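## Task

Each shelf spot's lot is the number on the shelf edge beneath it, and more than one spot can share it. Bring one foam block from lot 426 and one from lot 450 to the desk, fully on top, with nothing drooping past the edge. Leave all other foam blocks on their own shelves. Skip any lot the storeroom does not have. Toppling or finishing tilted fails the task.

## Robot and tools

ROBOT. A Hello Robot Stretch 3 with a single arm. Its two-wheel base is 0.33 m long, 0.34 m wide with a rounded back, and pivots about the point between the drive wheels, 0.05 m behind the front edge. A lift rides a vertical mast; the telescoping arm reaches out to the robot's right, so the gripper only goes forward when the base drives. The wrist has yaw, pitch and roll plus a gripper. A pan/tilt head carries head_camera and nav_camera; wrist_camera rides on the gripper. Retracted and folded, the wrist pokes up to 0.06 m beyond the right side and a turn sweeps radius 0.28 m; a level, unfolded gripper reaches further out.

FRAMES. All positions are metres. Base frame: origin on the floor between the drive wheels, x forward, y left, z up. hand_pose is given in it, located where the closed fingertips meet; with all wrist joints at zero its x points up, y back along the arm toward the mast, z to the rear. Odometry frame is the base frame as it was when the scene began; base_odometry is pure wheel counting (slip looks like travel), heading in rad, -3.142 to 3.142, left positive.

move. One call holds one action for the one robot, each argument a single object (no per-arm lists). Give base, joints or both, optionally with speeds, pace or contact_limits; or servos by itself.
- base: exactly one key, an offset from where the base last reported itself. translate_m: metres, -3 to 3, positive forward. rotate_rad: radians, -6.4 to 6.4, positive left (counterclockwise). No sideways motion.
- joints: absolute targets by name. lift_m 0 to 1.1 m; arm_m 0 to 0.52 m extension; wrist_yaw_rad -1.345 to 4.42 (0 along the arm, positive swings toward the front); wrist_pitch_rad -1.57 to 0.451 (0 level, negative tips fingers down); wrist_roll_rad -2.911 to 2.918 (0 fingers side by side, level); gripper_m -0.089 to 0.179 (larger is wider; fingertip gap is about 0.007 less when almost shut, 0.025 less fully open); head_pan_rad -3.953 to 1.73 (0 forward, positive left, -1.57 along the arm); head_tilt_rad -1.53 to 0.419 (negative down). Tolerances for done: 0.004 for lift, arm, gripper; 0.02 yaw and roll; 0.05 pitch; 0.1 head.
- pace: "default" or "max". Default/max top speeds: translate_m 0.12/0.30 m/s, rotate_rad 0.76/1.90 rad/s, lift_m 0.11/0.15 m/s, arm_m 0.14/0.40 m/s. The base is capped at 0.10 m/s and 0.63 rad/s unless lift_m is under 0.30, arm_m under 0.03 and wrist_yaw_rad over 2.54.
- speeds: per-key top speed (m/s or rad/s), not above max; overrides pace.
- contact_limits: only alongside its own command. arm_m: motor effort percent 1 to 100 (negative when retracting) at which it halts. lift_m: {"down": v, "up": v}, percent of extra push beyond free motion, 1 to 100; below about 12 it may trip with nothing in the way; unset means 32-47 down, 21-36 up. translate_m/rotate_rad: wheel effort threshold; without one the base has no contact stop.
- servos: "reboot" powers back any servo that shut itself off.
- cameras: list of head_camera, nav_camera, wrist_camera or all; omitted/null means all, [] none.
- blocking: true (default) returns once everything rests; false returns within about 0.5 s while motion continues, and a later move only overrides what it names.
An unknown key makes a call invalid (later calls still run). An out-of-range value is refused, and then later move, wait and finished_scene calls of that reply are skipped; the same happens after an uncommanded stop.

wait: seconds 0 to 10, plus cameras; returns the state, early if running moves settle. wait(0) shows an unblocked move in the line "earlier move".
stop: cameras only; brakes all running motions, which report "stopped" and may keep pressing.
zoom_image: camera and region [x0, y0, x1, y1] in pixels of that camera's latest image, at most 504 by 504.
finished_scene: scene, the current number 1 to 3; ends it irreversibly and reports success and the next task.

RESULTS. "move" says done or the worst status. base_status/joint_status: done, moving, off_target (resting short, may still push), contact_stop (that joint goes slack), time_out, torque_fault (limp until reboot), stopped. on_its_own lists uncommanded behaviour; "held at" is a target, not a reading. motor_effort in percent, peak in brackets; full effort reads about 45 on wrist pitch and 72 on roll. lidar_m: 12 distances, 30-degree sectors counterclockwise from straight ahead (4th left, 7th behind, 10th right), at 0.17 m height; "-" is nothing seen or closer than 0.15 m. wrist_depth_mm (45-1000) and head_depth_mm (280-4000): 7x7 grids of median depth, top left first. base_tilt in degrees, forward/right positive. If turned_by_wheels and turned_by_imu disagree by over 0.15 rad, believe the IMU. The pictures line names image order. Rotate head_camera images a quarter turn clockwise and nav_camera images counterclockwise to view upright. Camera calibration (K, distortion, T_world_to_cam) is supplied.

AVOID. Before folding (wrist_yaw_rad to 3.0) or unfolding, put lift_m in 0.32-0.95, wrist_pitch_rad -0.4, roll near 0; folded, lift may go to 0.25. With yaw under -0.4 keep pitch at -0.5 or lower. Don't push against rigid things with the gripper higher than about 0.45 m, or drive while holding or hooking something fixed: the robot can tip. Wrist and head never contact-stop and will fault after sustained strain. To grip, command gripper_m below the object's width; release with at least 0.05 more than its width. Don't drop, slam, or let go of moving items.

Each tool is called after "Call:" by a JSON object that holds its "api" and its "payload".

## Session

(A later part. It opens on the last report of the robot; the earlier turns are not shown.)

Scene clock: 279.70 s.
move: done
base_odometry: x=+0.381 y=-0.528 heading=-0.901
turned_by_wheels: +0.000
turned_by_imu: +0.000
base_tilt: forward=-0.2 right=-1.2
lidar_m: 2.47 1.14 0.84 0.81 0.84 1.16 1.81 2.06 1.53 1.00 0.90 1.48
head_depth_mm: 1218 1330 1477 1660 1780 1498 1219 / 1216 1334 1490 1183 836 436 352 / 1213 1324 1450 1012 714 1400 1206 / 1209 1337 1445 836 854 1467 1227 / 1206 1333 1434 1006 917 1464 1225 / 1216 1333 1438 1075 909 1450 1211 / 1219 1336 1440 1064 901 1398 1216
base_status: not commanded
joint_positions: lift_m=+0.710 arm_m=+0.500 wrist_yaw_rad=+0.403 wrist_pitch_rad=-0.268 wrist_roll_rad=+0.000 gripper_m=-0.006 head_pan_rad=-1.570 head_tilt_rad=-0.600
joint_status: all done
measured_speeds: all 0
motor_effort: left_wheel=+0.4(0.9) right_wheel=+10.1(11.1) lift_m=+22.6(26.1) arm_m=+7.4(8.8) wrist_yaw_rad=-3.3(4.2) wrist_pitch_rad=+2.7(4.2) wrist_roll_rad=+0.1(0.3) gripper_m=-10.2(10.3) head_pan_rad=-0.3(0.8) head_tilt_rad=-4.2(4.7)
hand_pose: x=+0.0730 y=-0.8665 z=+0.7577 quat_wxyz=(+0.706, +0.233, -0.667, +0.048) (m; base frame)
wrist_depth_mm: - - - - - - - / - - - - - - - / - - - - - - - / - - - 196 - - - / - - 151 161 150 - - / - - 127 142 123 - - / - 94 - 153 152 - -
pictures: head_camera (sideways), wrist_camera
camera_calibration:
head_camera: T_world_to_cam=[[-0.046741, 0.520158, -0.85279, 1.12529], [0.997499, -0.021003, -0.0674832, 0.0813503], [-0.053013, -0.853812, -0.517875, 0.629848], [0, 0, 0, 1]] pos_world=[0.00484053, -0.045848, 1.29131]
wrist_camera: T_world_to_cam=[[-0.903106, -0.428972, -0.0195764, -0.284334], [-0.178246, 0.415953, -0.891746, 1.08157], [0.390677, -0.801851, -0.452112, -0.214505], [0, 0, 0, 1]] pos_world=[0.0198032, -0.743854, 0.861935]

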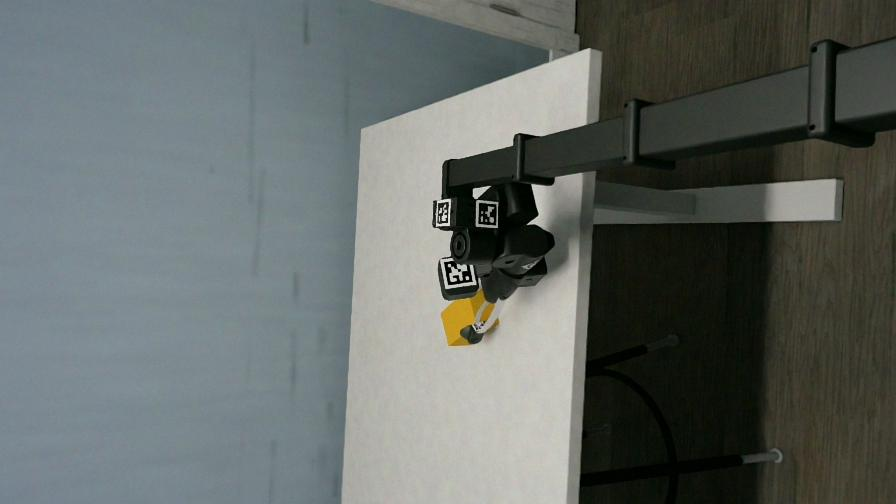

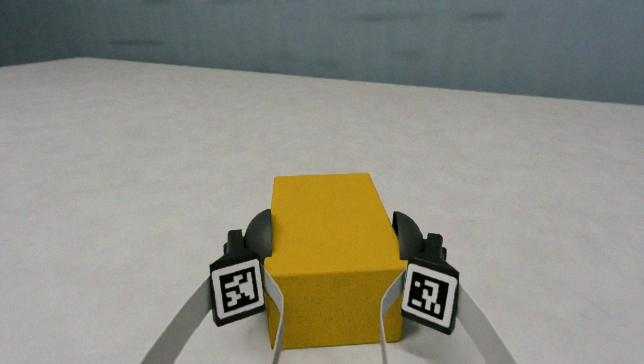

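Just touching perhaps (pitch effort down slightly). Go a bit more.

Call:
{"api": "move", "payload": {"joints": {"lift_m":0.702}, "speeds": {"lift_m":0.03}, "cameras": []}}

Call:
{"api": "move", "payload": {"joints": {"gripper_m":0.16}, "cameras": []}}

Call:
{"api": "move", "payload": {"joints": {"arm_m":0.0}, "cameras": ["head_camera"]}}

Call:
{"api": "move", "payload": {"joints": {"lift_m":0.8}, "cameras": []}}

Call:
{"api": "move", "payload": {"joints": {"wrist_yaw_rad":2.7,"wrist_pitch_rad":-0.4,"head_pan_rad":0.5,"head_tilt_rad":-0.4,"gripper_m":0.04}, "cameras": ["nav_camera"]}}

Scene clock: 290.67 s.
move: done
base_odometry: x=+0.381 y=-0.528 heading=-0.901
turned_by_wheels: +0.000
turned_by_imu: +0.000
base_tilt: forward=-0.3 right=-1.2
lidar_m: 2.47 1.14 0.84 0.81 0.84 1.15 1.80 2.05 1.53 1.00 0.89 1.47
head_depth_mm: 1216 1334 1483 1648 1795 1495 1251 / 1220 1333 1485 1175 838 445 359 / 1217 1333 1454 1066 706 1397 1205 / 1213 1326 1457 856 856 1470 1229 / 1216 1335 1438 1010 915 1464 1216 / 1213 1333 1442 1074 909 1441 1216 / 1214 1339 1432 1069 899 1401 1219
base_status: not commanded
joint_positions: lift_m=+0.702 arm_m=+0.500 wrist_yaw_rad=+0.403 wrist_pitch_rad=-0.241 wrist_roll_rad=+0.000 gripper_m=-0.006 head_pan_rad=-1.570 head_tilt_rad=-0.600
joint_status: all done
measured_speeds: all 0
motor_effort: left_wheel=+0.6(0.7) right_wheel=+10.8(11.2) lift_m=+18.8(25.4) arm_m=+1.0(2.5) wrist_yaw_rad=-2.7(4.5) wrist_pitch_rad=-2.1(2.8) wrist_roll_rad=+0.3(0.3) gripper_m=-10.4(10.4) head_pan_rad=-0.3(0.7) head_tilt_rad=-2.9(3.9)
hand_pose: x=+0.0739 y=-0.8686 z=+0.7562 quat_wxyz=(+0.705, +0.224, -0.670, +0.057) (m; base frame)
wrist_depth_mm: - - - - - - - / - - - - - - - / - - - - - - - / - - - 198 - - - / - - 151 161 150 - - / - - 127 141 123 - - / - 94 - 152 151 - -
pictures: none
No camera images: "cameras" was empty.

Scene clock: 292.87 s.
move: done
base_odometry: x=+0.381 y=-0.528 heading=-0.901
turned_by_wheels: +0.000
turned_by_imu: +0.000
base_tilt: forward=-0.3 right=-1.2
lidar_m: 2.47 1.14 0.84 0.81 0.84 1.16 1.81 2.05 1.53 1.00 0.89 1.47
head_depth_mm: 1210 1337 1476 1655 1790 1504 1249 / 1215 1334 1479 1180 865 447 359 / 1213 1336 1450 1064 706 1383 1203 / 1208 1336 1441 998 853 1471 1229 / 1217 1335 1433 1004 916 1453 1222 / 1217 1336 1438 1077 906 1449 1218 / 1220 1330 1437 1068 901 1408 1212
base_status: not commanded
joint_positions: lift_m=+0.702 arm_m=+0.500 wrist_yaw_rad=+0.402 wrist_pitch_rad=-0.263 wrist_roll_rad=+0.000 gripper_m=+0.160 head_pan_rad=-1.570 head_tilt_rad=-0.600
joint_status: all done
measured_speeds: all 0
motor_effort: left_wheel=+0.6(1.1) right_wheel=+10.1(10.9) lift_m=+29.6(30.1) arm_m=-2.0(2.6) wrist_yaw_rad=-3.3(4.5) wrist_pitch_rad=+2.0(2.3) wrist_roll_rad=+0.0(0.3) gripper_m=+0.5(84.3) head_pan_rad=+0.6(0.7) head_tilt_rad=-3.1(4.2)
hand_pose: x=+0.0729 y=-0.8669 z=+0.7508 quat_wxyz=(+0.706, +0.231, -0.668, +0.049) (m; base frame)
wrist_depth_mm: - - - - - - - / - - - - - - - / - - - - - - - / - - - 182 - - - / - 145 - 148 - - - / - 125 - 144 148 135 - / 112 - - 152 - - 109
pictures: none
No camera images: "cameras" was empty.

Scene clock: 297.73 s.
move: done
base_odometry: x=+0.381 y=-0.528 heading=-0.901
turned_by_wheels: +0.000
turned_by_imu: +0.000
base_tilt: forward=-0.3 right=-1.2
lidar_m: 2.47 1.14 0.84 0.81 0.84 1.16 1.80 2.05 1.53 1.00 0.90 1.47
head_depth_mm: 1205 1329 1477 1650 1779 1502 1246 / 1214 1341 1473 1176 899 1486 1241 / 1213 1338 1454 1112 897 1432 1213 / 1214 1328 1448 1094 920 1466 1197 / 1211 1327 1429 1038 911 1461 1221 / 1215 1339 1429 1083 908 1449 1216 / 1220 1335 1444 1064 901 1402 1182
base_status: not commanded
joint_positions: lift_m=+0.702 arm_m=+0.001 wrist_yaw_rad=+0.402 wrist_pitch_rad=-0.264 wrist_roll_rad=+0.000 gripper_m=+0.160 head_pan_rad=-1.570 head_tilt_rad=-0.600
joint_status: all done
measured_speeds: all 0
motor_effort: left_wheel=+0.8(0.9) right_wheel=+10.4(10.9) lift_m=+24.0(29.6) arm_m=-12.6(14.0) wrist_yaw_rad=-2.0(4.0) wrist_pitch_rad=+2.1(2.2) wrist_roll_rad=+0.0(0.3) gripper_m=+0.5(1.1) head_pan_rad=+0.1(0.7) head_tilt_rad=-2.4(3.9)
hand_pose: x=+0.0729 y=-0.3675 z=+0.7506 quat_wxyz=(+0.706, +0.231, -0.668, +0.049) (m; base frame)
wrist_depth_mm: - - - - - - - / - - - - - - - / - - - - - - - / - - - - - - - / - - - - - - - / - 127 - - - 135 - / 116 960 - - - 961 112
pictures: head_camera (sideways)
camera_calibration:
head_camera: T_world_to_cam=[[-0.046741, 0.520158, -0.85279, 1.12529], [0.997499, -0.021003, -0.0674832, 0.0813503], [-0.053013, -0.853812, -0.517875, 0.629848], [0, 0, 0, 1]] pos_world=[0.00484053, -0.045848, 1.29131]

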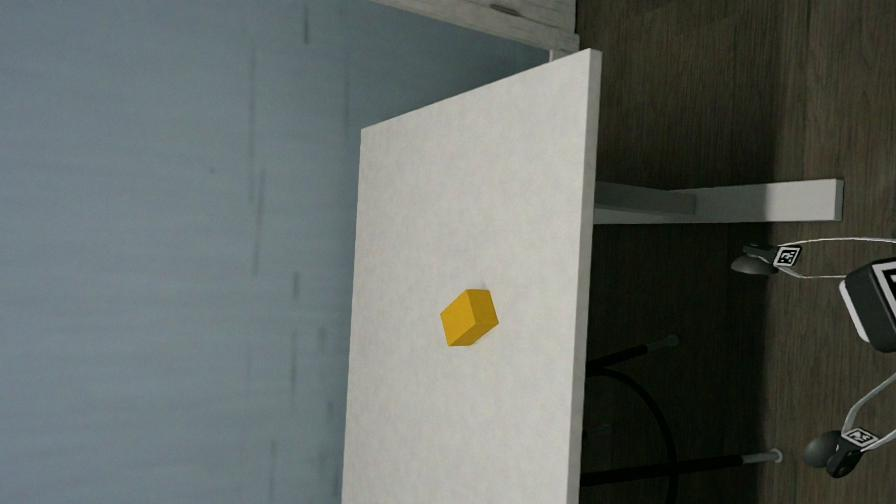

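Scene clock: 299.47 s.
move: done
base_odometry: x=+0.381 y=-0.528 heading=-0.901
turned_by_wheels: +0.000
turned_by_imu: +0.000
base_tilt: forward=-0.4 right=-1.2
lidar_m: 2.47 1.14 0.84 0.81 0.84 1.16 1.80 2.05 1.53 1.00 0.90 1.47
head_depth_mm: 1215 1331 1475 1652 1790 1494 1276 / 1218 1332 1473 1182 900 1489 1269 / 1213 1334 1455 1108 894 1442 1233 / 1212 1338 1444 1094 922 1397 345 / 1218 1332 1434 1030 918 1475 318 / 1212 1337 1434 1076 905 1450 1216 / 1220 1338 1439 1067 899 1406 1159
base_status: not commanded
joint_positions: lift_m=+0.800 arm_m=+0.001 wrist_yaw_rad=+0.402 wrist_pitch_rad=-0.264 wrist_roll_rad=+0.000 gripper_m=+0.160 head_pan_rad=-1.570 head_tilt_rad=-0.600
joint_status: all done
measured_speeds: all 0
motor_effort: left_wheel=+0.2(0.9) right_wheel=+10.0(10.9) lift_m=+29.5(31.5) arm_m=-10.8(12.4) wrist_yaw_rad=-2.8(3.9) wrist_pitch_rad=+2.1(2.3) wrist_roll_rad=-0.1(0.3) gripper_m=+0.7(1.0) head_pan_rad=-0.8(0.8) head_tilt_rad=-2.6(2.9)
hand_pose: x=+0.0729 y=-0.3674 z=+0.8485 quat_wxyz=(+0.706, +0.232, -0.668, +0.048) (m; base frame)
wrist_depth_mm: - - - - - - - / - - - - - - - / - - - - - - - / - - - - - - - / - - - - - 141 - / - 127 - - - 135 - / 116 - - - - - 112
pictures: none
No camera images: "cameras" was empty.

Scene clock: 301.93 s.
move: done
base_odometry: x=+0.381 y=-0.528 heading=-0.901
turned_by_wheels: +0.000
turned_by_imu: +0.000
base_tilt: forward=-0.4 right=-1.3
lidar_m: 2.47 1.14 0.84 0.81 0.84 1.16 1.80 2.06 1.53 1.00 0.90 1.47
head_depth_mm: 2065 2160 2284 2400 2466 1814 1430 / 2153 2281 2433 2518 2449 1796 1416 / 2284 2379 2559 2687 2411 1761 1412 / 2283 2464 2610 2778 2281 1764 1402 / 1185 1259 1344 1443 1553 1633 1401 / 1030 1086 1151 1212 1296 1390 1384 / 912 955 1003 1056 1113 1179 1266
base_status: not commanded
joint_positions: lift_m=+0.800 arm_m=+0.001 wrist_yaw_rad=+2.697 wrist_pitch_rad=-0.412 wrist_roll_rad=+0.000 gripper_m=+0.040 head_pan_rad=+0.508 head_tilt_rad=-0.400
joint_status: all done
measured_speeds: translate_m=+0.000 rotate_rad=+0.000 lift_m=+0.000 arm_m=+0.000 wrist_yaw_rad=+0.000 wrist_pitch_rad=+0.000 wrist_roll_rad=+0.000 head_pan_rad=-0.024 head_tilt_rad=+0.000
motor_effort: left_wheel=+0.3(0.9) right_wheel=+9.6(10.7) lift_m=+24.8(30.2) arm_m=-8.1(10.6) wrist_yaw_rad=+1.9(6.5) wrist_pitch_rad=+1.6(5.0) wrist_roll_rad=-0.1(0.3) gripper_m=+0.2(82.1) head_pan_rad=-3.0(5.5) head_tilt_rad=+4.4(9.8)
hand_pose: x=+0.0756 y=+0.0577 z=+0.8141 quat_wxyz=(+0.294, +0.707, -0.011, +0.644) (m; base frame)
wrist_depth_mm: - - - - 948 - - / - - - - - - - / - - - - - - - / - - - - - - - / 179 - - - - - - / 183 - 125 - 129 - - / 204 218 936 951 954 970 978
pictures: nav_camera (sideways)
camera_calibration:
nav_camera: T_world_to_cam=[[0.31055, 0.192493, 0.930863, -1.17029], [0.500189, -0.865831, 0.0121745, 0.031265], [0.808313, 0.461826, -0.365167, 0.423621], [0, 0, 0, 1]] pos_world=[0.00537643, 0.0567033, 1.24369]

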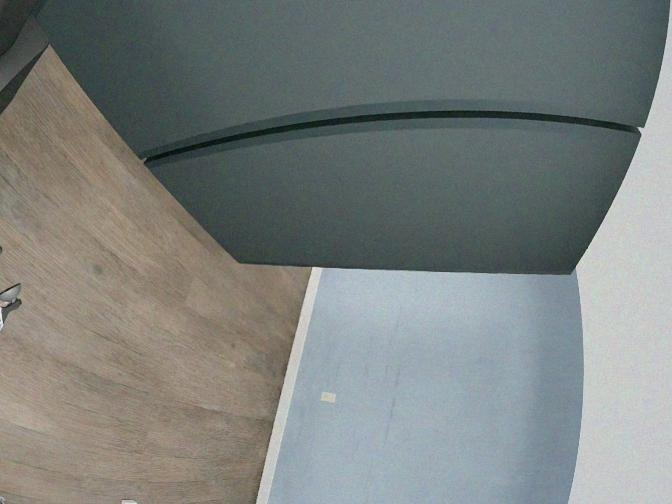

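Call:
{"api": "move", "payload": {"base": {"translate_m":0.95}, "joints": {"lift_m":0.5}, "cameras": []}}

Call:
{"api": "move", "payload": {"base": {"translate_m":0.95}, "joints": {"wrist_yaw_rad":3.0}, "cameras": []}}

Call:
{"api": "move", "payload": {"base": {"rotate_rad":1.57}, "joints": {"lift_m":0.27,"head_pan_rad":0}, "cameras": ["nav_camera"]}}

Call:
{"api": "move", "payload": {"base": {"translate_m":1.75}, "pace": "max", "contact_limits": {"translate_m":40}, "cameras": ["nav_camera"]}}

Scene clock: 325.83 s.
move: done
base_odometry: x=+0.970 y=-1.273 heading=-0.901
turned_by_wheels: +0.000
turned_by_imu: +0.000
base_tilt: forward=-0.3 right=-1.2
lidar_m: 1.53 1.59 0.83 0.80 0.83 1.15 2.75 1.47 0.99 1.03 1.54 1.58
head_depth_mm: 1268 1328 1400 1473 1576 1660 1425 / 1323 1399 1472 1555 1665 1727 1415 / 1387 1466 1553 1665 1773 1774 1411 / 1469 1553 1649 1771 1902 1772 1407 / 1547 1648 1777 1898 2038 1767 1399 / 1638 1759 1887 2033 2142 1763 1398 / 1737 1880 2015 2194 2273 1748 1387
base_status: done
joint_positions: lift_m=+0.500 arm_m=+0.001 wrist_yaw_rad=+2.697 wrist_pitch_rad=-0.413 wrist_roll_rad=+0.000 gripper_m=+0.040 head_pan_rad=+0.500 head_tilt_rad=-0.400
joint_status: all done
measured_speeds: all 0
motor_effort: left_wheel=+0.4(9.6) right_wheel=+10.5(13.7) lift_m=+24.5(27.0) arm_m=+3.6(6.1) wrist_yaw_rad=+1.6(4.1) wrist_pitch_rad=+2.1(2.1) wrist_roll_rad=+0.1(0.3) gripper_m=+0.4(1.0) head_pan_rad=-2.6(3.8) head_tilt_rad=+3.2(5.3)
hand_pose: x=+0.0755 y=+0.0576 z=+0.5137 quat_wxyz=(+0.294, +0.707, -0.011, +0.643) (m; base frame)
wrist_depth_mm: - - - - - - - / - - - - - - - / - - - - - - - / - - - - - - - / 179 889 907 863 867 881 877 / 184 779 125 751 129 763 756 / 203 220 639 664 647 668 655
pictures: none
No camera images: "cameras" was empty.

Scene clock: 336.47 s.
move: done
base_odometry: x=+1.560 y=-2.018 heading=-0.902
turned_by_wheels: +0.000
turned_by_imu: +0.000
base_tilt: forward=-0.3 right=-1.2
lidar_m: 0.59 0.61 0.84 2.26 1.00 1.14 3.24 1.99 1.30 1.49 0.83 0.61
head_depth_mm: 463 488 514 543 577 616 659 / 487 513 541 575 612 656 704 / 511 540 573 609 655 699 759 / 540 572 611 652 702 758 823 / 570 607 648 697 754 818 896 / 604 646 696 750 814 893 982 / 644 691 747 813 889 981 1094
base_status: done
joint_positions: lift_m=+0.500 arm_m=+0.001 wrist_yaw_rad=+2.997 wrist_pitch_rad=-0.413 wrist_roll_rad=+0.000 gripper_m=+0.040 head_pan_rad=+0.500 head_tilt_rad=-0.400
joint_status: all done
measured_speeds: all 0
motor_effort: left_wheel=+0.4(9.6) right_wheel=+10.4(13.6) lift_m=+25.1(26.0) arm_m=+11.1(12.1) wrist_yaw_rad=+2.2(4.6) wrist_pitch_rad=+2.0(2.2) wrist_roll_rad=-0.1(0.4) gripper_m=+0.3(1.1) head_pan_rad=-2.3(3.6) head_tilt_rad=+2.1(4.6)
hand_pose: x=+0.0111 y=+0.0771 z=+0.5137 quat_wxyz=(+0.195, +0.700, +0.095, +0.680) (m; base frame)
wrist_depth_mm: - 137 - - - - - / - 148 - - - - - / - 161 - - - - - / - 178 - - - - - / 907 881 202 871 853 873 - / 780 790 126 750 129 762 732 / 674 696 260 661 637 658 652
pictures: none
No camera images: "cameras" was empty.

Scene clock: 340.03 s.
move: done
base_odometry: x=+1.560 y=-2.018 heading=+0.668
turned_by_wheels: +1.570
turned_by_imu: +1.544
base_tilt: forward=-0.5 right=-1.3
lidar_m: 2.22 0.91 1.12 3.02 2.12 1.30 1.49 0.84 0.61 0.59 0.61 0.83
head_depth_mm: 1624 1585 1571 1542 1510 1492 1368 / 1897 2026 2143 2207 2110 1793 1413 / 1919 2012 2144 2311 2429 1774 1413 / 1912 2035 2161 2321 2400 1776 1410 / 1899 2020 2161 2312 2383 1763 1399 / 1899 2008 2133 2293 2355 1756 1396 / 1890 1994 2107 2246 2046 1410 1339
base_status: done
joint_positions: lift_m=+0.270 arm_m=+0.001 wrist_yaw_rad=+2.997 wrist_pitch_rad=-0.414 wrist_roll_rad=+0.000 gripper_m=+0.040 head_pan_rad=+0.000 head_tilt_rad=-0.400
joint_status: all done
measured_speeds: all 0
motor_effort: left_wheel=-8.5(13.2) right_wheel=+9.7(12.3) lift_m=+23.6(26.4) arm_m=+3.4(12.3) wrist_yaw_rad=+3.0(3.2) wrist_pitch_rad=+2.0(2.2) wrist_roll_rad=+0.2(0.4) gripper_m=+0.2(1.1) head_pan_rad=+3.9(4.0) head_tilt_rad=+1.8(3.0)
hand_pose: x=+0.0111 y=+0.0771 z=+0.2837 quat_wxyz=(+0.195, +0.700, +0.095, +0.680) (m; base frame)
wrist_depth_mm: - 137 - - - - - / - 148 - - - - - / 905 162 852 882 885 859 816 / 710 186 651 692 687 678 679 / 588 567 202 559 559 570 560 / 503 499 127 288 129 483 481 / 271 270 248 258 407 424 423
pictures: nav_camera (sideways)
camera_calibration:
nav_camera: T_world_to_cam=[[0.364791, 0.0169001, 0.930936, -1.17074], [0.0151968, -0.99981, 0.0121955, 0.0341714], [0.930966, 0.00969849, -0.364978, 0.422551], [0, 0, 0, 1]] pos_world=[0.0331755, 0.0498524, 1.24369]

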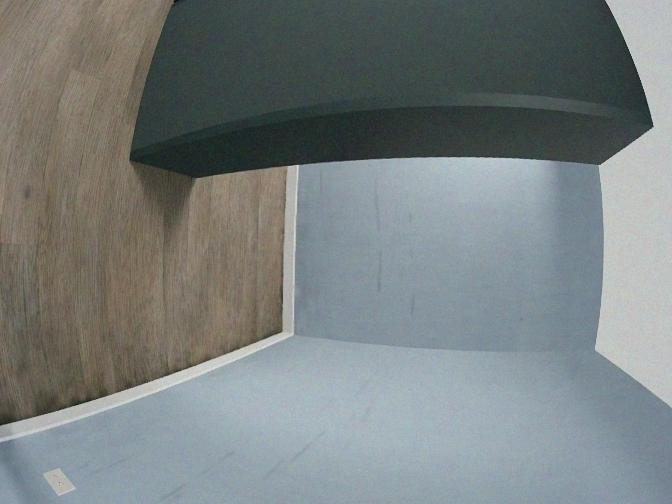

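Scene clock: 347.27 s.
move: done
base_odometry: x=+2.934 y=-0.934 heading=+0.668
turned_by_wheels: +0.000
turned_by_imu: +0.001
base_tilt: forward=-0.2 right=-1.1
lidar_m: 0.52 0.54 0.73 1.99 1.34 0.66 2.33 0.82 0.60 0.58 0.60 0.54
head_depth_mm: 412 439 469 505 547 595 652 / 411 438 468 504 545 593 650 / 411 437 467 503 543 591 646 / 410 437 467 501 541 589 645 / 409 436 465 499 540 587 643 / 408 434 465 499 539 588 642 / 407 433 463 499 537 584 639
base_status: done
joint_positions: lift_m=+0.270 arm_m=+0.001 wrist_yaw_rad=+2.998 wrist_pitch_rad=-0.414 wrist_roll_rad=+0.000 gripper_m=+0.040 head_pan_rad=+0.000 head_tilt_rad=-0.400
joint_status: not commanded
measured_speeds: all 0
motor_effort: left_wheel=+4.1(12.7) right_wheel=+3.4(15.1) lift_m=+28.6(29.4) arm_m=-12.1(12.9) wrist_yaw_rad=+0.4(3.1) wrist_pitch_rad=+2.0(2.2) wrist_roll_rad=-0.1(0.3) gripper_m=+0.5(1.1) head_pan_rad=+3.2(4.0) head_tilt_rad=+2.3(3.1)
contact_limits: translate_m 40 (maximum 100)
hand_pose: x=+0.0110 y=+0.0771 z=+0.2837 quat_wxyz=(+0.195, +0.700, +0.095, +0.680) (m; base frame)
wrist_depth_mm: - 137 - - - - 535 / - 147 - - - 955 530 / - 162 841 878 885 820 606 / 673 185 636 692 687 680 552 / 593 569 202 558 552 559 545 / 499 497 127 288 129 482 482 / 269 270 248 259 402 421 419
pictures: nav_camera (sideways)
camera_calibration:
nav_camera: T_world_to_cam=[[0.364782, 0.0170827, 0.930936, -1.17075], [0.0157279, -0.999802, 0.0121835, 0.0341712], [0.93096, 0.0101973, -0.364979, 0.422526], [0, 0, 0, 1]] pos_world=[0.0331767, 0.0498553, 1.24369]

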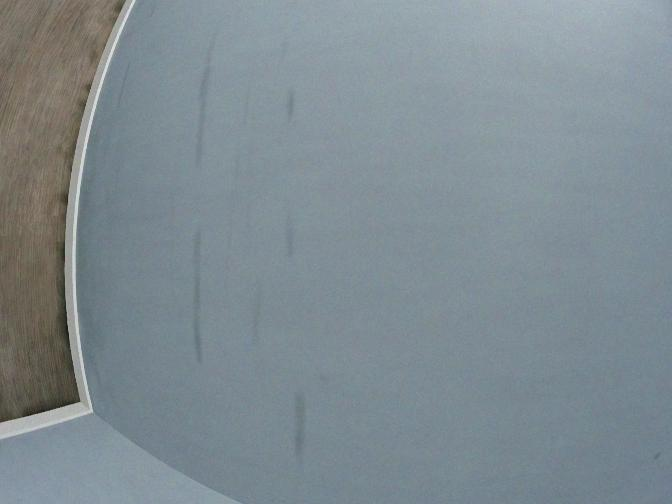

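Call:
{"api": "move", "payload": {"base": {"rotate_rad":-1.57}, "joints": {"head_pan_rad":-1.9,"head_tilt_rad":-0.5}, "cameras": ["nav_camera"]}}

Call:
{"api": "move", "payload": {"base": {"translate_m":-0.65}, "cameras": ["nav_camera","head_camera"]}}

Call:
{"api": "move", "payload": {"base": {"translate_m":-0.8}, "cameras": ["nav_camera","head_camera"]}}

Call:
{"api": "move", "payload": {"base": {"translate_m":-0.8}, "cameras": ["nav_camera","head_camera"]}}

Scene clock: 357.63 s.
move: done
base_odometry: x=+2.934 y=-0.934 heading=-0.902
turned_by_wheels: -1.570
turned_by_imu: -1.545
base_tilt: forward=-0.3 right=-1.3
lidar_m: 0.58 0.60 0.54 0.52 0.54 0.75 2.12 0.68 0.66 2.18 0.81 0.60
head_depth_mm: 617 635 655 677 721 823 1214 / 729 757 783 818 850 890 942 / 2846 3089 979 1026 1078 1140 1220 / 2846 3042 3326 2916 2073 1599 1303 / 2757 2920 3161 2891 2049 1585 1301 / 2661 2875 3119 2896 2041 1569 1296 / 2564 2764 2999 2859 2029 1580 1284
base_status: done
joint_positions: lift_m=+0.270 arm_m=+0.001 wrist_yaw_rad=+2.998 wrist_pitch_rad=-0.414 wrist_roll_rad=+0.000 gripper_m=+0.040 head_pan_rad=-1.902 head_tilt_rad=-0.500
joint_status: all done
measured_speeds: all 0
motor_effort: left_wheel=+7.5(12.3) right_wheel=-8.7(13.2) lift_m=+26.6(28.2) arm_m=-12.0(12.9) wrist_yaw_rad=+1.0(2.9) wrist_pitch_rad=+2.1(2.1) wrist_roll_rad=+0.0(0.3) gripper_m=+0.3(0.9) head_pan_rad=+3.5(5.5) head_tilt_rad=-4.8(7.7)
hand_pose: x=+0.0110 y=+0.0771 z=+0.2837 quat_wxyz=(+0.195, +0.700, +0.095, +0.680) (m; base frame)
wrist_depth_mm: 491 137 509 524 531 537 546 / 532 147 535 - - - - / - 161 170 - - - - / - 178 189 668 670 666 646 / 589 570 202 559 549 569 570 / 502 500 127 290 129 490 483 / 269 269 248 259 404 426 423
pictures: nav_camera (sideways)
camera_calibration:
nav_camera: T_world_to_cam=[[-0.132124, -0.436895, 0.889756, -1.11399], [-0.950985, 0.309057, 0.0105394, 0.0423116], [-0.27959, -0.844752, -0.456314, 0.548795], [0, 0, 0, 1]] pos_world=[0.0464908, -0.0361766, 1.24116]

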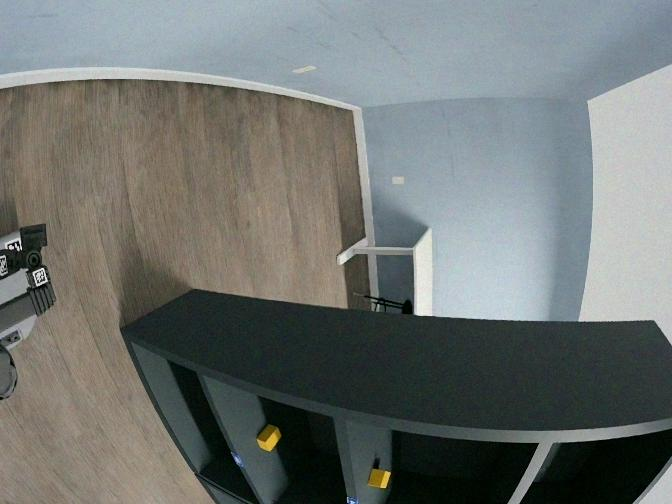

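Scene clock: 364.33 s.
move: done
base_odometry: x=+2.530 y=-0.424 heading=-0.901
turned_by_wheels: +0.000
turned_by_imu: +0.000
base_tilt: forward=-0.3 right=-1.2
lidar_m: 1.22 0.74 0.55 0.53 0.55 0.75 2.14 0.82 0.96 0.62 0.51 1.26
head_depth_mm: 828 946 989 739 1058 964 1118 / 850 939 1015 732 1178 959 1154 / 827 901 974 676 1142 953 844 / 802 869 948 655 1090 915 814 / 775 838 912 706 1083 941 769 / 751 810 881 698 563 935 768 / 729 781 847 691 533 930 764
base_status: done
joint_positions: lift_m=+0.270 arm_m=+0.001 wrist_yaw_rad=+2.998 wrist_pitch_rad=-0.414 wrist_roll_rad=+0.000 gripper_m=+0.040 head_pan_rad=-1.900 head_tilt_rad=-0.500
joint_status: not commanded
measured_speeds: all 0
motor_effort: left_wheel=-1.9(9.7) right_wheel=-12.4(14.9) lift_m=+24.6(27.5) arm_m=-9.7(12.8) wrist_yaw_rad=+0.9(3.9) wrist_pitch_rad=+2.0(2.1) wrist_roll_rad=-0.2(0.3) gripper_m=+0.1(0.9) head_pan_rad=+3.6(4.2) head_tilt_rad=-3.6(5.2)
hand_pose: x=+0.0110 y=+0.0771 z=+0.2837 quat_wxyz=(+0.195, +0.700, +0.095, +0.680) (m; base frame)
wrist_depth_mm: 495 136 508 525 536 540 - / 531 147 541 - - - - / - 161 170 - - - - / - 181 189 667 665 661 679 / 589 565 201 564 556 572 564 / 501 496 127 290 130 484 482 / 270 270 247 260 407 424 420
pictures: head_camera (sideways), nav_camera (sideways)
camera_calibration:
head_camera: T_world_to_cam=[[0.0960164, 0.424199, -0.900464, 1.18663], [0.934701, -0.349448, -0.0649544, 0.0784313], [-0.342219, -0.835428, -0.430053, 0.51738], [0, 0, 0, 1]] pos_world=[-0.0101887, -0.0437274, 1.29611]
nav_camera: T_world_to_cam=[[-0.13138, -0.437126, 0.889753, -1.11399], [-0.951527, 0.307385, 0.0105128, 0.0422878], [-0.278092, -0.845243, -0.456322, 0.548798], [0, 0, 0, 1]] pos_world=[0.0464982, -0.0360833, 1.24116]

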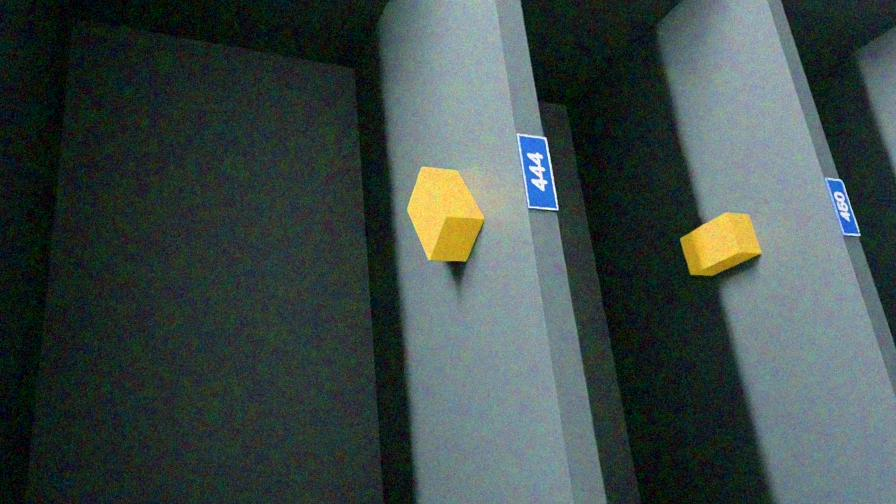

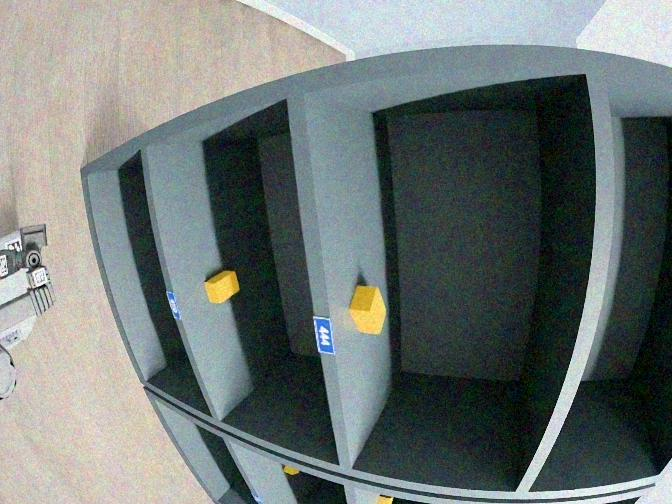

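Scene clock: 372.30 s.
move: done
base_odometry: x=+2.034 y=+0.203 heading=-0.901
turned_by_wheels: +0.000
turned_by_imu: +0.000
base_tilt: forward=-0.3 right=-1.2
lidar_m: 2.01 0.75 0.56 0.53 0.56 0.76 1.81 0.93 0.96 0.47 0.96 1.07
head_depth_mm: 826 970 1058 740 1208 962 1189 / 849 930 1013 715 1154 959 1149 / 822 895 969 725 1142 957 839 / 796 858 943 715 1091 946 796 / 772 832 906 707 570 940 770 / 748 804 873 700 561 939 767 / 723 779 832 652 510 568 631
base_status: done
joint_positions: lift_m=+0.270 arm_m=+0.001 wrist_yaw_rad=+2.998 wrist_pitch_rad=-0.414 wrist_roll_rad=+0.000 gripper_m=+0.040 head_pan_rad=-1.900 head_tilt_rad=-0.500
joint_status: not commanded
measured_speeds: all 0
motor_effort: left_wheel=-6.0(10.2) right_wheel=-6.2(15.4) lift_m=+23.5(25.1) arm_m=-8.0(10.7) wrist_yaw_rad=+0.9(3.4) wrist_pitch_rad=+2.1(2.2) wrist_roll_rad=-0.1(0.4) gripper_m=+0.2(0.9) head_pan_rad=+3.2(4.0) head_tilt_rad=-3.9(4.5)
hand_pose: x=+0.0110 y=+0.0771 z=+0.2837 quat_wxyz=(+0.195, +0.700, +0.095, +0.680) (m; base frame)
wrist_depth_mm: 501 137 518 531 535 544 - / 537 147 173 - - - - / - 161 170 - - - - / - 181 189 673 666 655 678 / 593 564 202 557 552 569 571 / 497 496 127 289 129 487 482 / 270 270 247 258 402 422 418
pictures: head_camera (sideways), nav_camera (sideways)
camera_calibration:
head_camera: T_world_to_cam=[[0.0960164, 0.424199, -0.900464, 1.18663], [0.934701, -0.349448, -0.0649544, 0.0784313], [-0.342219, -0.835428, -0.430053, 0.51738], [0, 0, 0, 1]] pos_world=[-0.0101887, -0.0437274, 1.29611]
nav_camera: T_world_to_cam=[[-0.13138, -0.437126, 0.889753, -1.11399], [-0.951527, 0.307385, 0.0105128, 0.0422878], [-0.278092, -0.845243, -0.456322, 0.548798], [0, 0, 0, 1]] pos_world=[0.0464982, -0.0360833, 1.24116]

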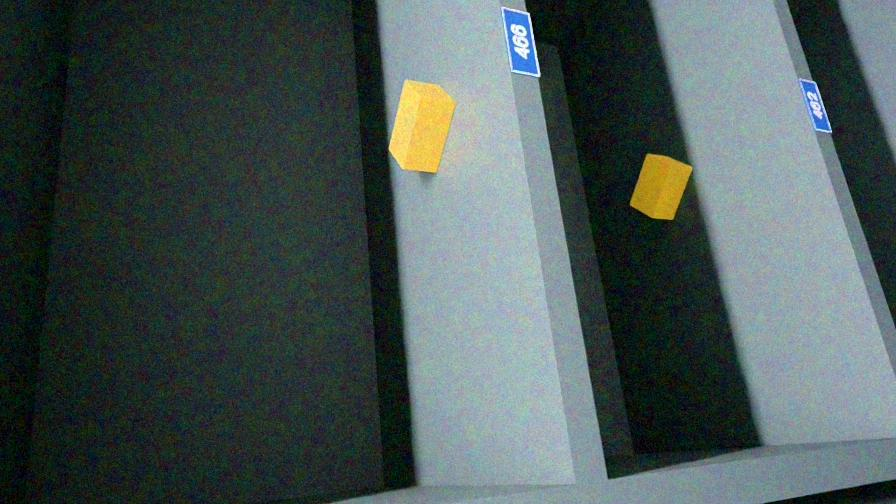

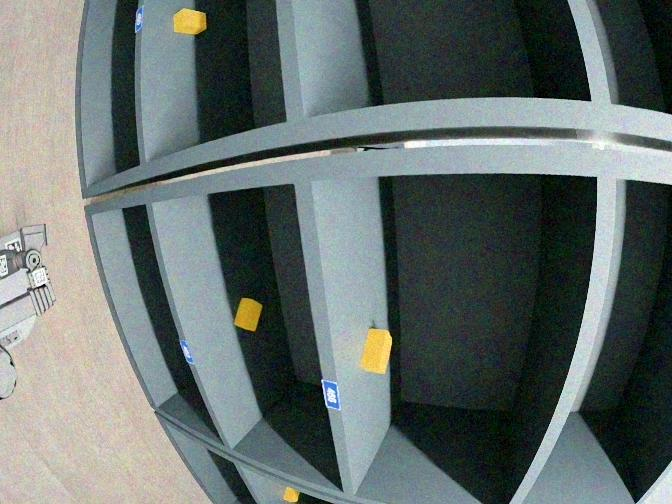

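Scene clock: 380.27 s.
move: done
base_odometry: x=+1.537 y=+0.830 heading=-0.901
turned_by_wheels: +0.000
turned_by_imu: -0.002
base_tilt: forward=-0.4 right=-1.1
lidar_m: 2.04 0.76 0.56 0.54 0.56 0.77 1.93 1.06 0.95 0.47 0.96 0.94
head_depth_mm: 829 960 1048 739 1207 961 1183 / 845 922 1001 731 1149 960 1149 / 815 892 965 722 1101 957 823 / 785 855 937 714 1090 946 792 / 373 404 440 483 534 616 730 / 393 401 440 470 521 586 693 / 353 389 800 652 530 933 763
base_status: done
joint_positions: lift_m=+0.270 arm_m=+0.001 wrist_yaw_rad=+2.998 wrist_pitch_rad=-0.414 wrist_roll_rad=+0.000 gripper_m=+0.040 head_pan_rad=-1.900 head_tilt_rad=-0.500
joint_status: not commanded
measured_speeds: all 0
motor_effort: left_wheel=-1.5(9.9) right_wheel=-10.9(15.0) lift_m=+24.8(25.2) arm_m=-5.0(8.8) wrist_yaw_rad=+1.9(3.1) wrist_pitch_rad=+2.1(2.1) wrist_roll_rad=+0.2(0.3) gripper_m=+0.4(1.0) head_pan_rad=+2.8(4.0) head_tilt_rad=-3.0(3.9)
hand_pose: x=+0.0110 y=+0.0771 z=+0.2837 quat_wxyz=(+0.195, +0.700, +0.095, +0.680) (m; base frame)
wrist_depth_mm: 503 137 521 538 541 - - / 538 147 - - - - - / - 161 170 - - - - / - 181 188 668 669 665 679 / 592 564 202 550 551 570 567 / 502 497 127 290 129 488 485 / 271 271 248 259 402 424 422
pictures: head_camera (sideways), nav_camera (sideways)
camera_calibration:
head_camera: T_world_to_cam=[[0.0960164, 0.424199, -0.900464, 1.18663], [0.934701, -0.349448, -0.0649544, 0.0784313], [-0.342219, -0.835428, -0.430053, 0.51738], [0, 0, 0, 1]] pos_world=[-0.0101887, -0.0437274, 1.29611]
nav_camera: T_world_to_cam=[[-0.13138, -0.437126, 0.889753, -1.11399], [-0.951527, 0.307385, 0.0105128, 0.0422878], [-0.278092, -0.845243, -0.456322, 0.548798], [0, 0, 0, 1]] pos_world=[0.0464982, -0.0360833, 1.24116]

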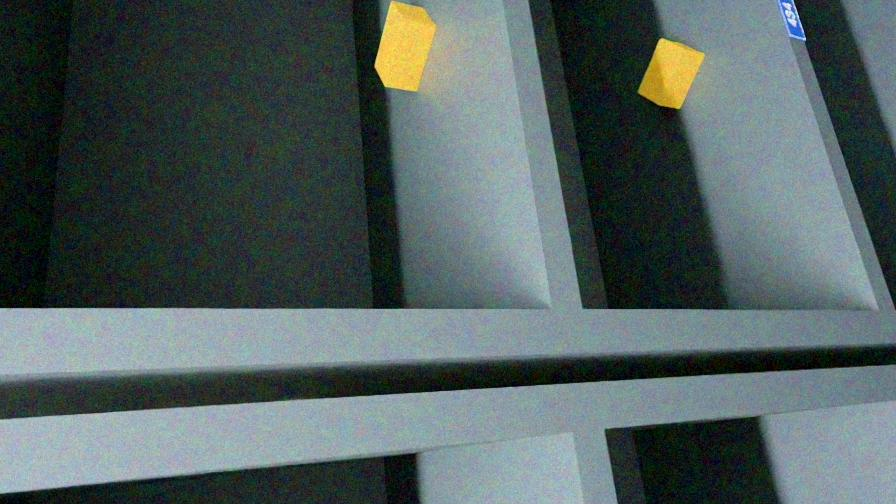

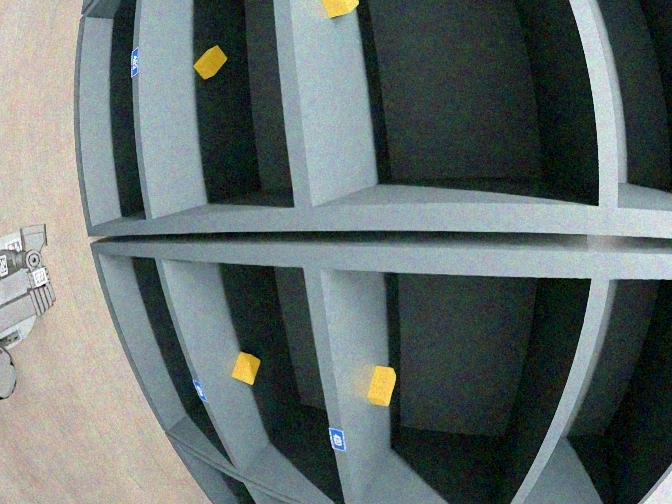

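Call:
{"api": "move", "payload": {"base": {"translate_m":-0.35}, "joints": {"head_pan_rad":-1.75,"head_tilt_rad":-0.45}, "cameras": ["head_camera","nav_camera"]}}

Scene clock: 428.77 s.
move: done
base_odometry: x=+1.320 y=+1.104 heading=-0.901
turned_by_wheels: +0.000
turned_by_imu: +0.000
base_tilt: forward=-0.3 right=-1.1
lidar_m: 2.05 0.77 0.56 0.54 0.57 0.78 1.59 0.76 0.86 0.88 0.52 1.26
head_depth_mm: 575 868 945 835 611 1016 817 / 585 850 925 821 578 1009 808 / 600 836 904 815 571 1001 803 / 614 817 884 751 566 997 800 / 633 803 862 796 538 989 797 / 651 788 849 785 531 986 794 / 672 774 833 777 527 981 794
base_status: done
joint_positions: lift_m=+0.270 arm_m=+0.001 wrist_yaw_rad=+2.998 wrist_pitch_rad=-0.414 wrist_roll_rad=+0.000 gripper_m=+0.040 head_pan_rad=-1.750 head_tilt_rad=-0.450
joint_status: all done
measured_speeds: all 0
motor_effort: left_wheel=-4.1(10.8) right_wheel=-9.5(14.5) lift_m=+25.2(25.9) arm_m=-3.7(5.5) wrist_yaw_rad=+2.2(3.3) wrist_pitch_rad=+2.1(2.1) wrist_roll_rad=+0.0(0.4) gripper_m=+0.4(0.9) head_pan_rad=-3.1(5.6) head_tilt_rad=+4.7(8.1)
hand_pose: x=+0.0110 y=+0.0771 z=+0.2837 quat_wxyz=(+0.195, +0.700, +0.095, +0.680) (m; base frame)
wrist_depth_mm: 505 137 528 538 546 - - / 535 148 - - - - - / - 161 169 - - - - / - 182 189 668 670 663 678 / 588 559 201 555 552 570 568 / 502 493 127 289 129 482 484 / 271 270 248 259 405 424 422
pictures: head_camera (sideways), nav_camera (sideways)
camera_calibration:
head_camera: T_world_to_cam=[[0.0232419, 0.388815, -0.921023, 1.21386], [0.975932, -0.208639, -0.0634507, 0.0762523], [-0.216832, -0.897381, -0.384306, 0.457056], [0, 0, 0, 1]] pos_world=[-0.00352528, -0.0459059, 1.29848]
nav_camera: T_world_to_cam=[[-0.0563446, -0.40741, 0.911505, -1.14277], [-0.986736, 0.161933, 0.0113834, 0.0413948], [-0.152241, -0.898774, -0.41113, 0.489251], [0, 0, 0, 1]] pos_world=[0.0509406, -0.0325543, 1.24232]

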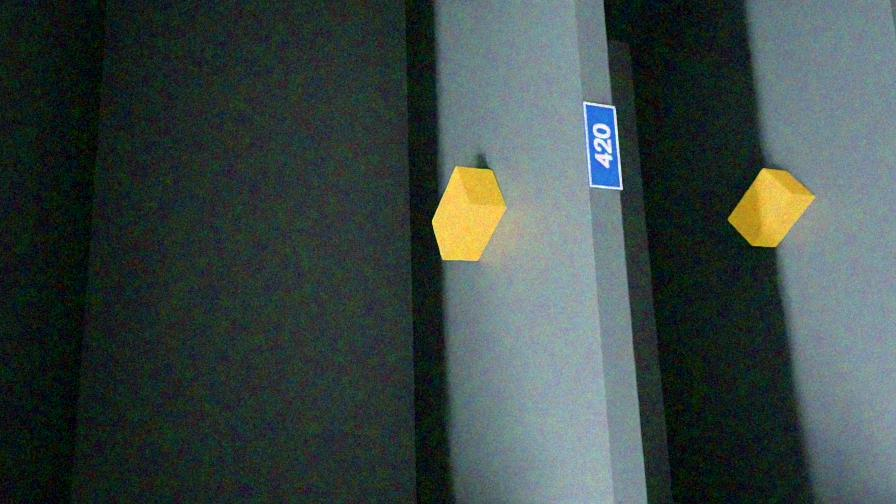

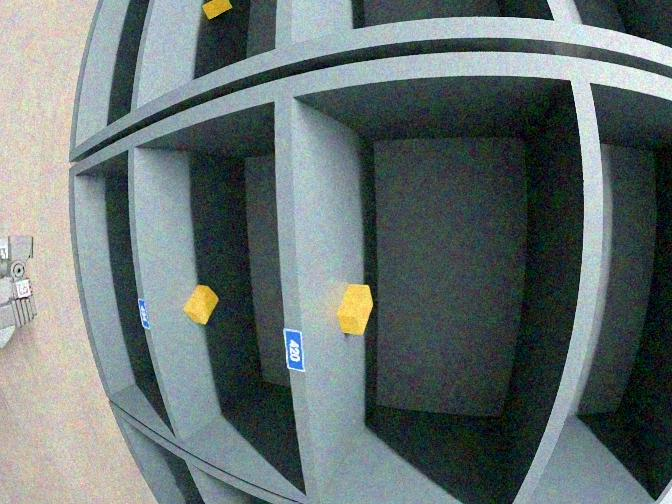

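Call:
{"api": "zoom_image", "payload": {"camera": "nav_camera", "region": [120, 280, 180, 350]}}

Call:
{"api": "move", "payload": {"base": {"translate_m":-0.7}, "cameras": ["head_camera","nav_camera"]}}

Scaled by 7.200 from the camera's 672x504 image, which has a finer 792x594 frame.

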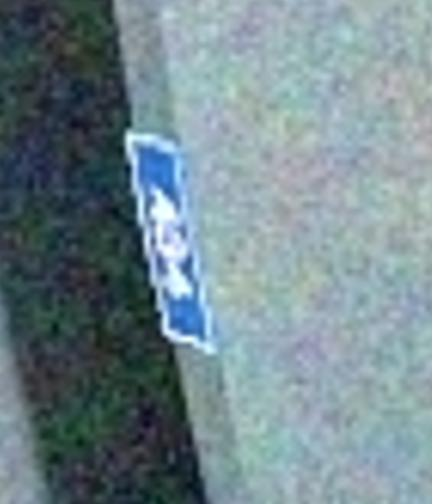

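Scene clock: 444.80 s.
move: done
base_odometry: x=+0.885 y=+1.653 heading=-0.901
turned_by_wheels: +0.000
turned_by_imu: +0.000
base_tilt: forward=-0.3 right=-1.2
lidar_m: 1.92 0.78 0.57 0.55 0.57 0.78 0.89 0.93 0.94 0.46 0.95 1.03
head_depth_mm: 575 865 936 741 612 1014 804 / 587 848 921 826 576 1009 809 / 601 831 898 813 571 1007 804 / 614 814 883 803 565 995 802 / 632 800 860 798 534 958 777 / 352 375 408 443 496 542 608 / 400 384 404 432 472 527 746
base_status: done
joint_positions: lift_m=+0.270 arm_m=+0.001 wrist_yaw_rad=+2.998 wrist_pitch_rad=-0.414 wrist_roll_rad=+0.000 gripper_m=+0.040 head_pan_rad=-1.750 head_tilt_rad=-0.450
joint_status: not commanded
measured_speeds: all 0
motor_effort: left_wheel=-6.1(11.1) right_wheel=-5.6(14.8) lift_m=+26.3(26.9) arm_m=-0.9(3.1) wrist_yaw_rad=+1.7(2.9) wrist_pitch_rad=+2.1(2.2) wrist_roll_rad=+0.1(0.5) gripper_m=+0.3(0.9) head_pan_rad=-3.3(3.9) head_tilt_rad=+4.3(5.0)
hand_pose: x=+0.0110 y=+0.0771 z=+0.2837 quat_wxyz=(+0.195, +0.700, +0.095, +0.680) (m; base frame)
wrist_depth_mm: 509 137 538 540 544 - - / - 148 - - - - - / - 161 169 - - - - / - 182 189 668 657 680 684 / 590 561 201 559 558 568 566 / 500 501 127 288 129 486 479 / 269 269 248 260 402 421 421
pictures: head_camera (sideways), nav_camera (sideways)
camera_calibration:
head_camera: T_world_to_cam=[[0.0233966, 0.388776, -0.921035, 1.21388], [0.975864, -0.208967, -0.0634175, 0.0761942], [-0.217121, -0.897321, -0.384282, 0.457026], [0, 0, 0, 1]] pos_world=[-0.00352568, -0.0459061, 1.29848]
nav_camera: T_world_to_cam=[[-0.0564743, -0.407409, 0.911498, -1.14276], [-0.986681, 0.162266, 0.011395, 0.0413866], [-0.152547, -0.898714, -0.411147, 0.48929], [0, 0, 0, 1]] pos_world=[0.050939, -0.0325531, 1.24232]

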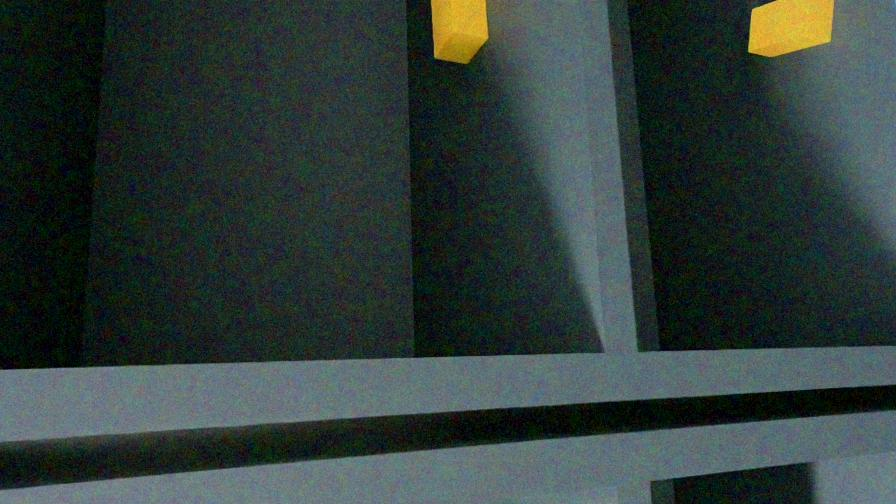

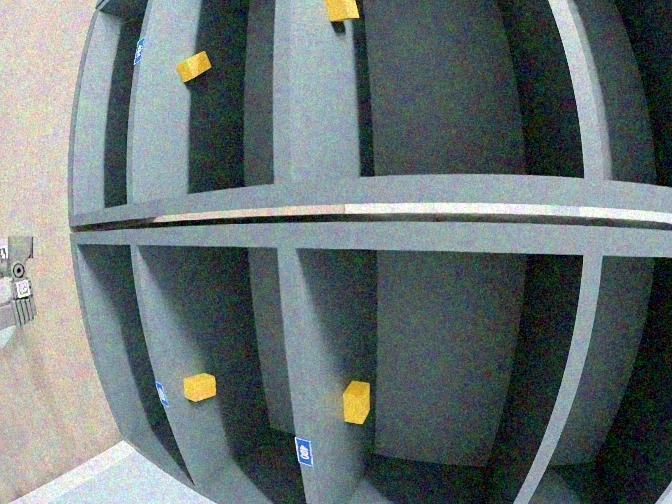

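Call:
{"api": "move", "payload": {"base": {"translate_m":-0.3}, "joints": {"head_tilt_rad":-0.7}, "cameras": ["head_camera","nav_camera"]}}

Scene clock: 451.50 s.
move: done
base_odometry: x=+0.699 y=+1.888 heading=-0.901
turned_by_wheels: +0.000
turned_by_imu: -0.001
base_tilt: forward=-0.3 right=-1.1
lidar_m: 2.08 0.78 0.57 0.55 0.57 0.62 0.60 0.62 0.78 0.91 0.54 1.30
head_depth_mm: 793 891 710 988 1003 1040 1143 / 777 873 702 577 995 889 1135 / 765 856 693 569 987 879 1123 / 751 843 647 562 981 831 1099 / 738 825 675 557 974 829 1099 / 727 809 668 529 971 821 1094 / 714 796 659 524 961 797 1085
base_status: done
joint_positions: lift_m=+0.270 arm_m=+0.001 wrist_yaw_rad=+2.998 wrist_pitch_rad=-0.414 wrist_roll_rad=+0.000 gripper_m=+0.040 head_pan_rad=-1.750 head_tilt_rad=-0.700
joint_status: all done
measured_speeds: all 0
motor_effort: left_wheel=-6.2(11.3) right_wheel=-4.4(14.6) lift_m=+26.8(27.5) arm_m=+0.7(1.6) wrist_yaw_rad=+1.2(3.0) wrist_pitch_rad=+2.0(2.2) wrist_roll_rad=+0.2(0.3) gripper_m=+0.2(1.0) head_pan_rad=-2.9(3.5) head_tilt_rad=-6.1(6.9)
hand_pose: x=+0.0110 y=+0.0771 z=+0.2837 quat_wxyz=(+0.195, +0.700, +0.095, +0.680) (m; base frame)
wrist_depth_mm: 511 137 523 544 - - - / - 147 - - - - - / - 161 170 - - - - / - 182 189 667 652 677 684 / 590 562 203 560 552 567 567 / 501 496 127 289 129 488 484 / 270 270 247 259 406 423 423
pictures: head_camera (sideways), nav_camera (sideways)
camera_calibration:
head_camera: T_world_to_cam=[[0.0619047, 0.601203, -0.796695, 1.05148], [0.978818, -0.192641, -0.0693153, 0.0838619], [-0.195149, -0.775528, -0.600394, 0.738061], [0, 0, 0, 1]] pos_world=[-0.00314503, -0.0436079, 1.28665]
nav_camera: T_world_to_cam=[[-0.0944665, -0.616773, 0.781452, -0.97294], [-0.987081, 0.160066, 0.00701056, 0.0470907], [-0.129408, -0.770695, -0.623926, 0.765975], [0, 0, 0, 1]] pos_world=[0.0536954, -0.017288, 1.23789]

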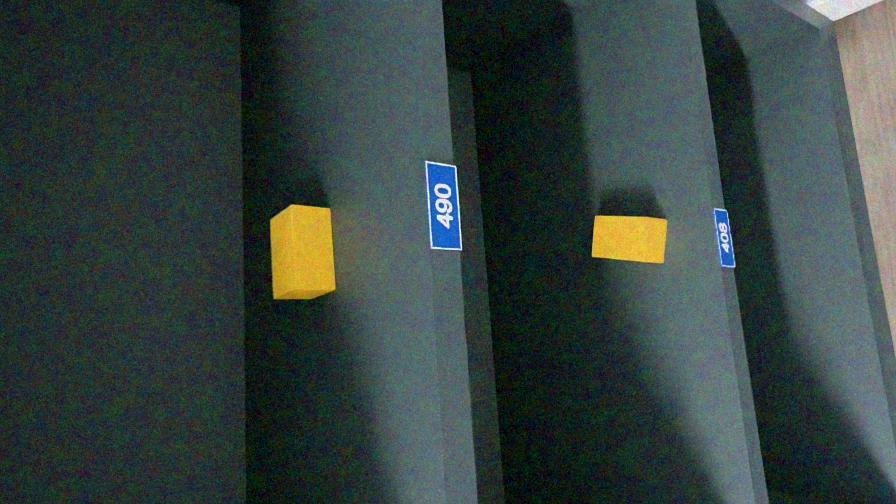

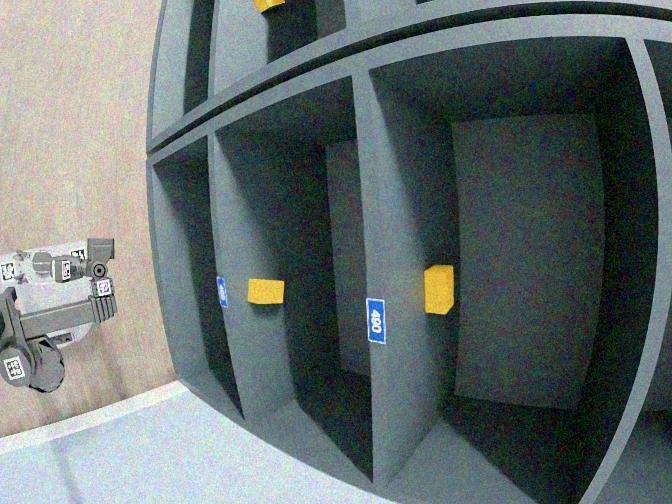

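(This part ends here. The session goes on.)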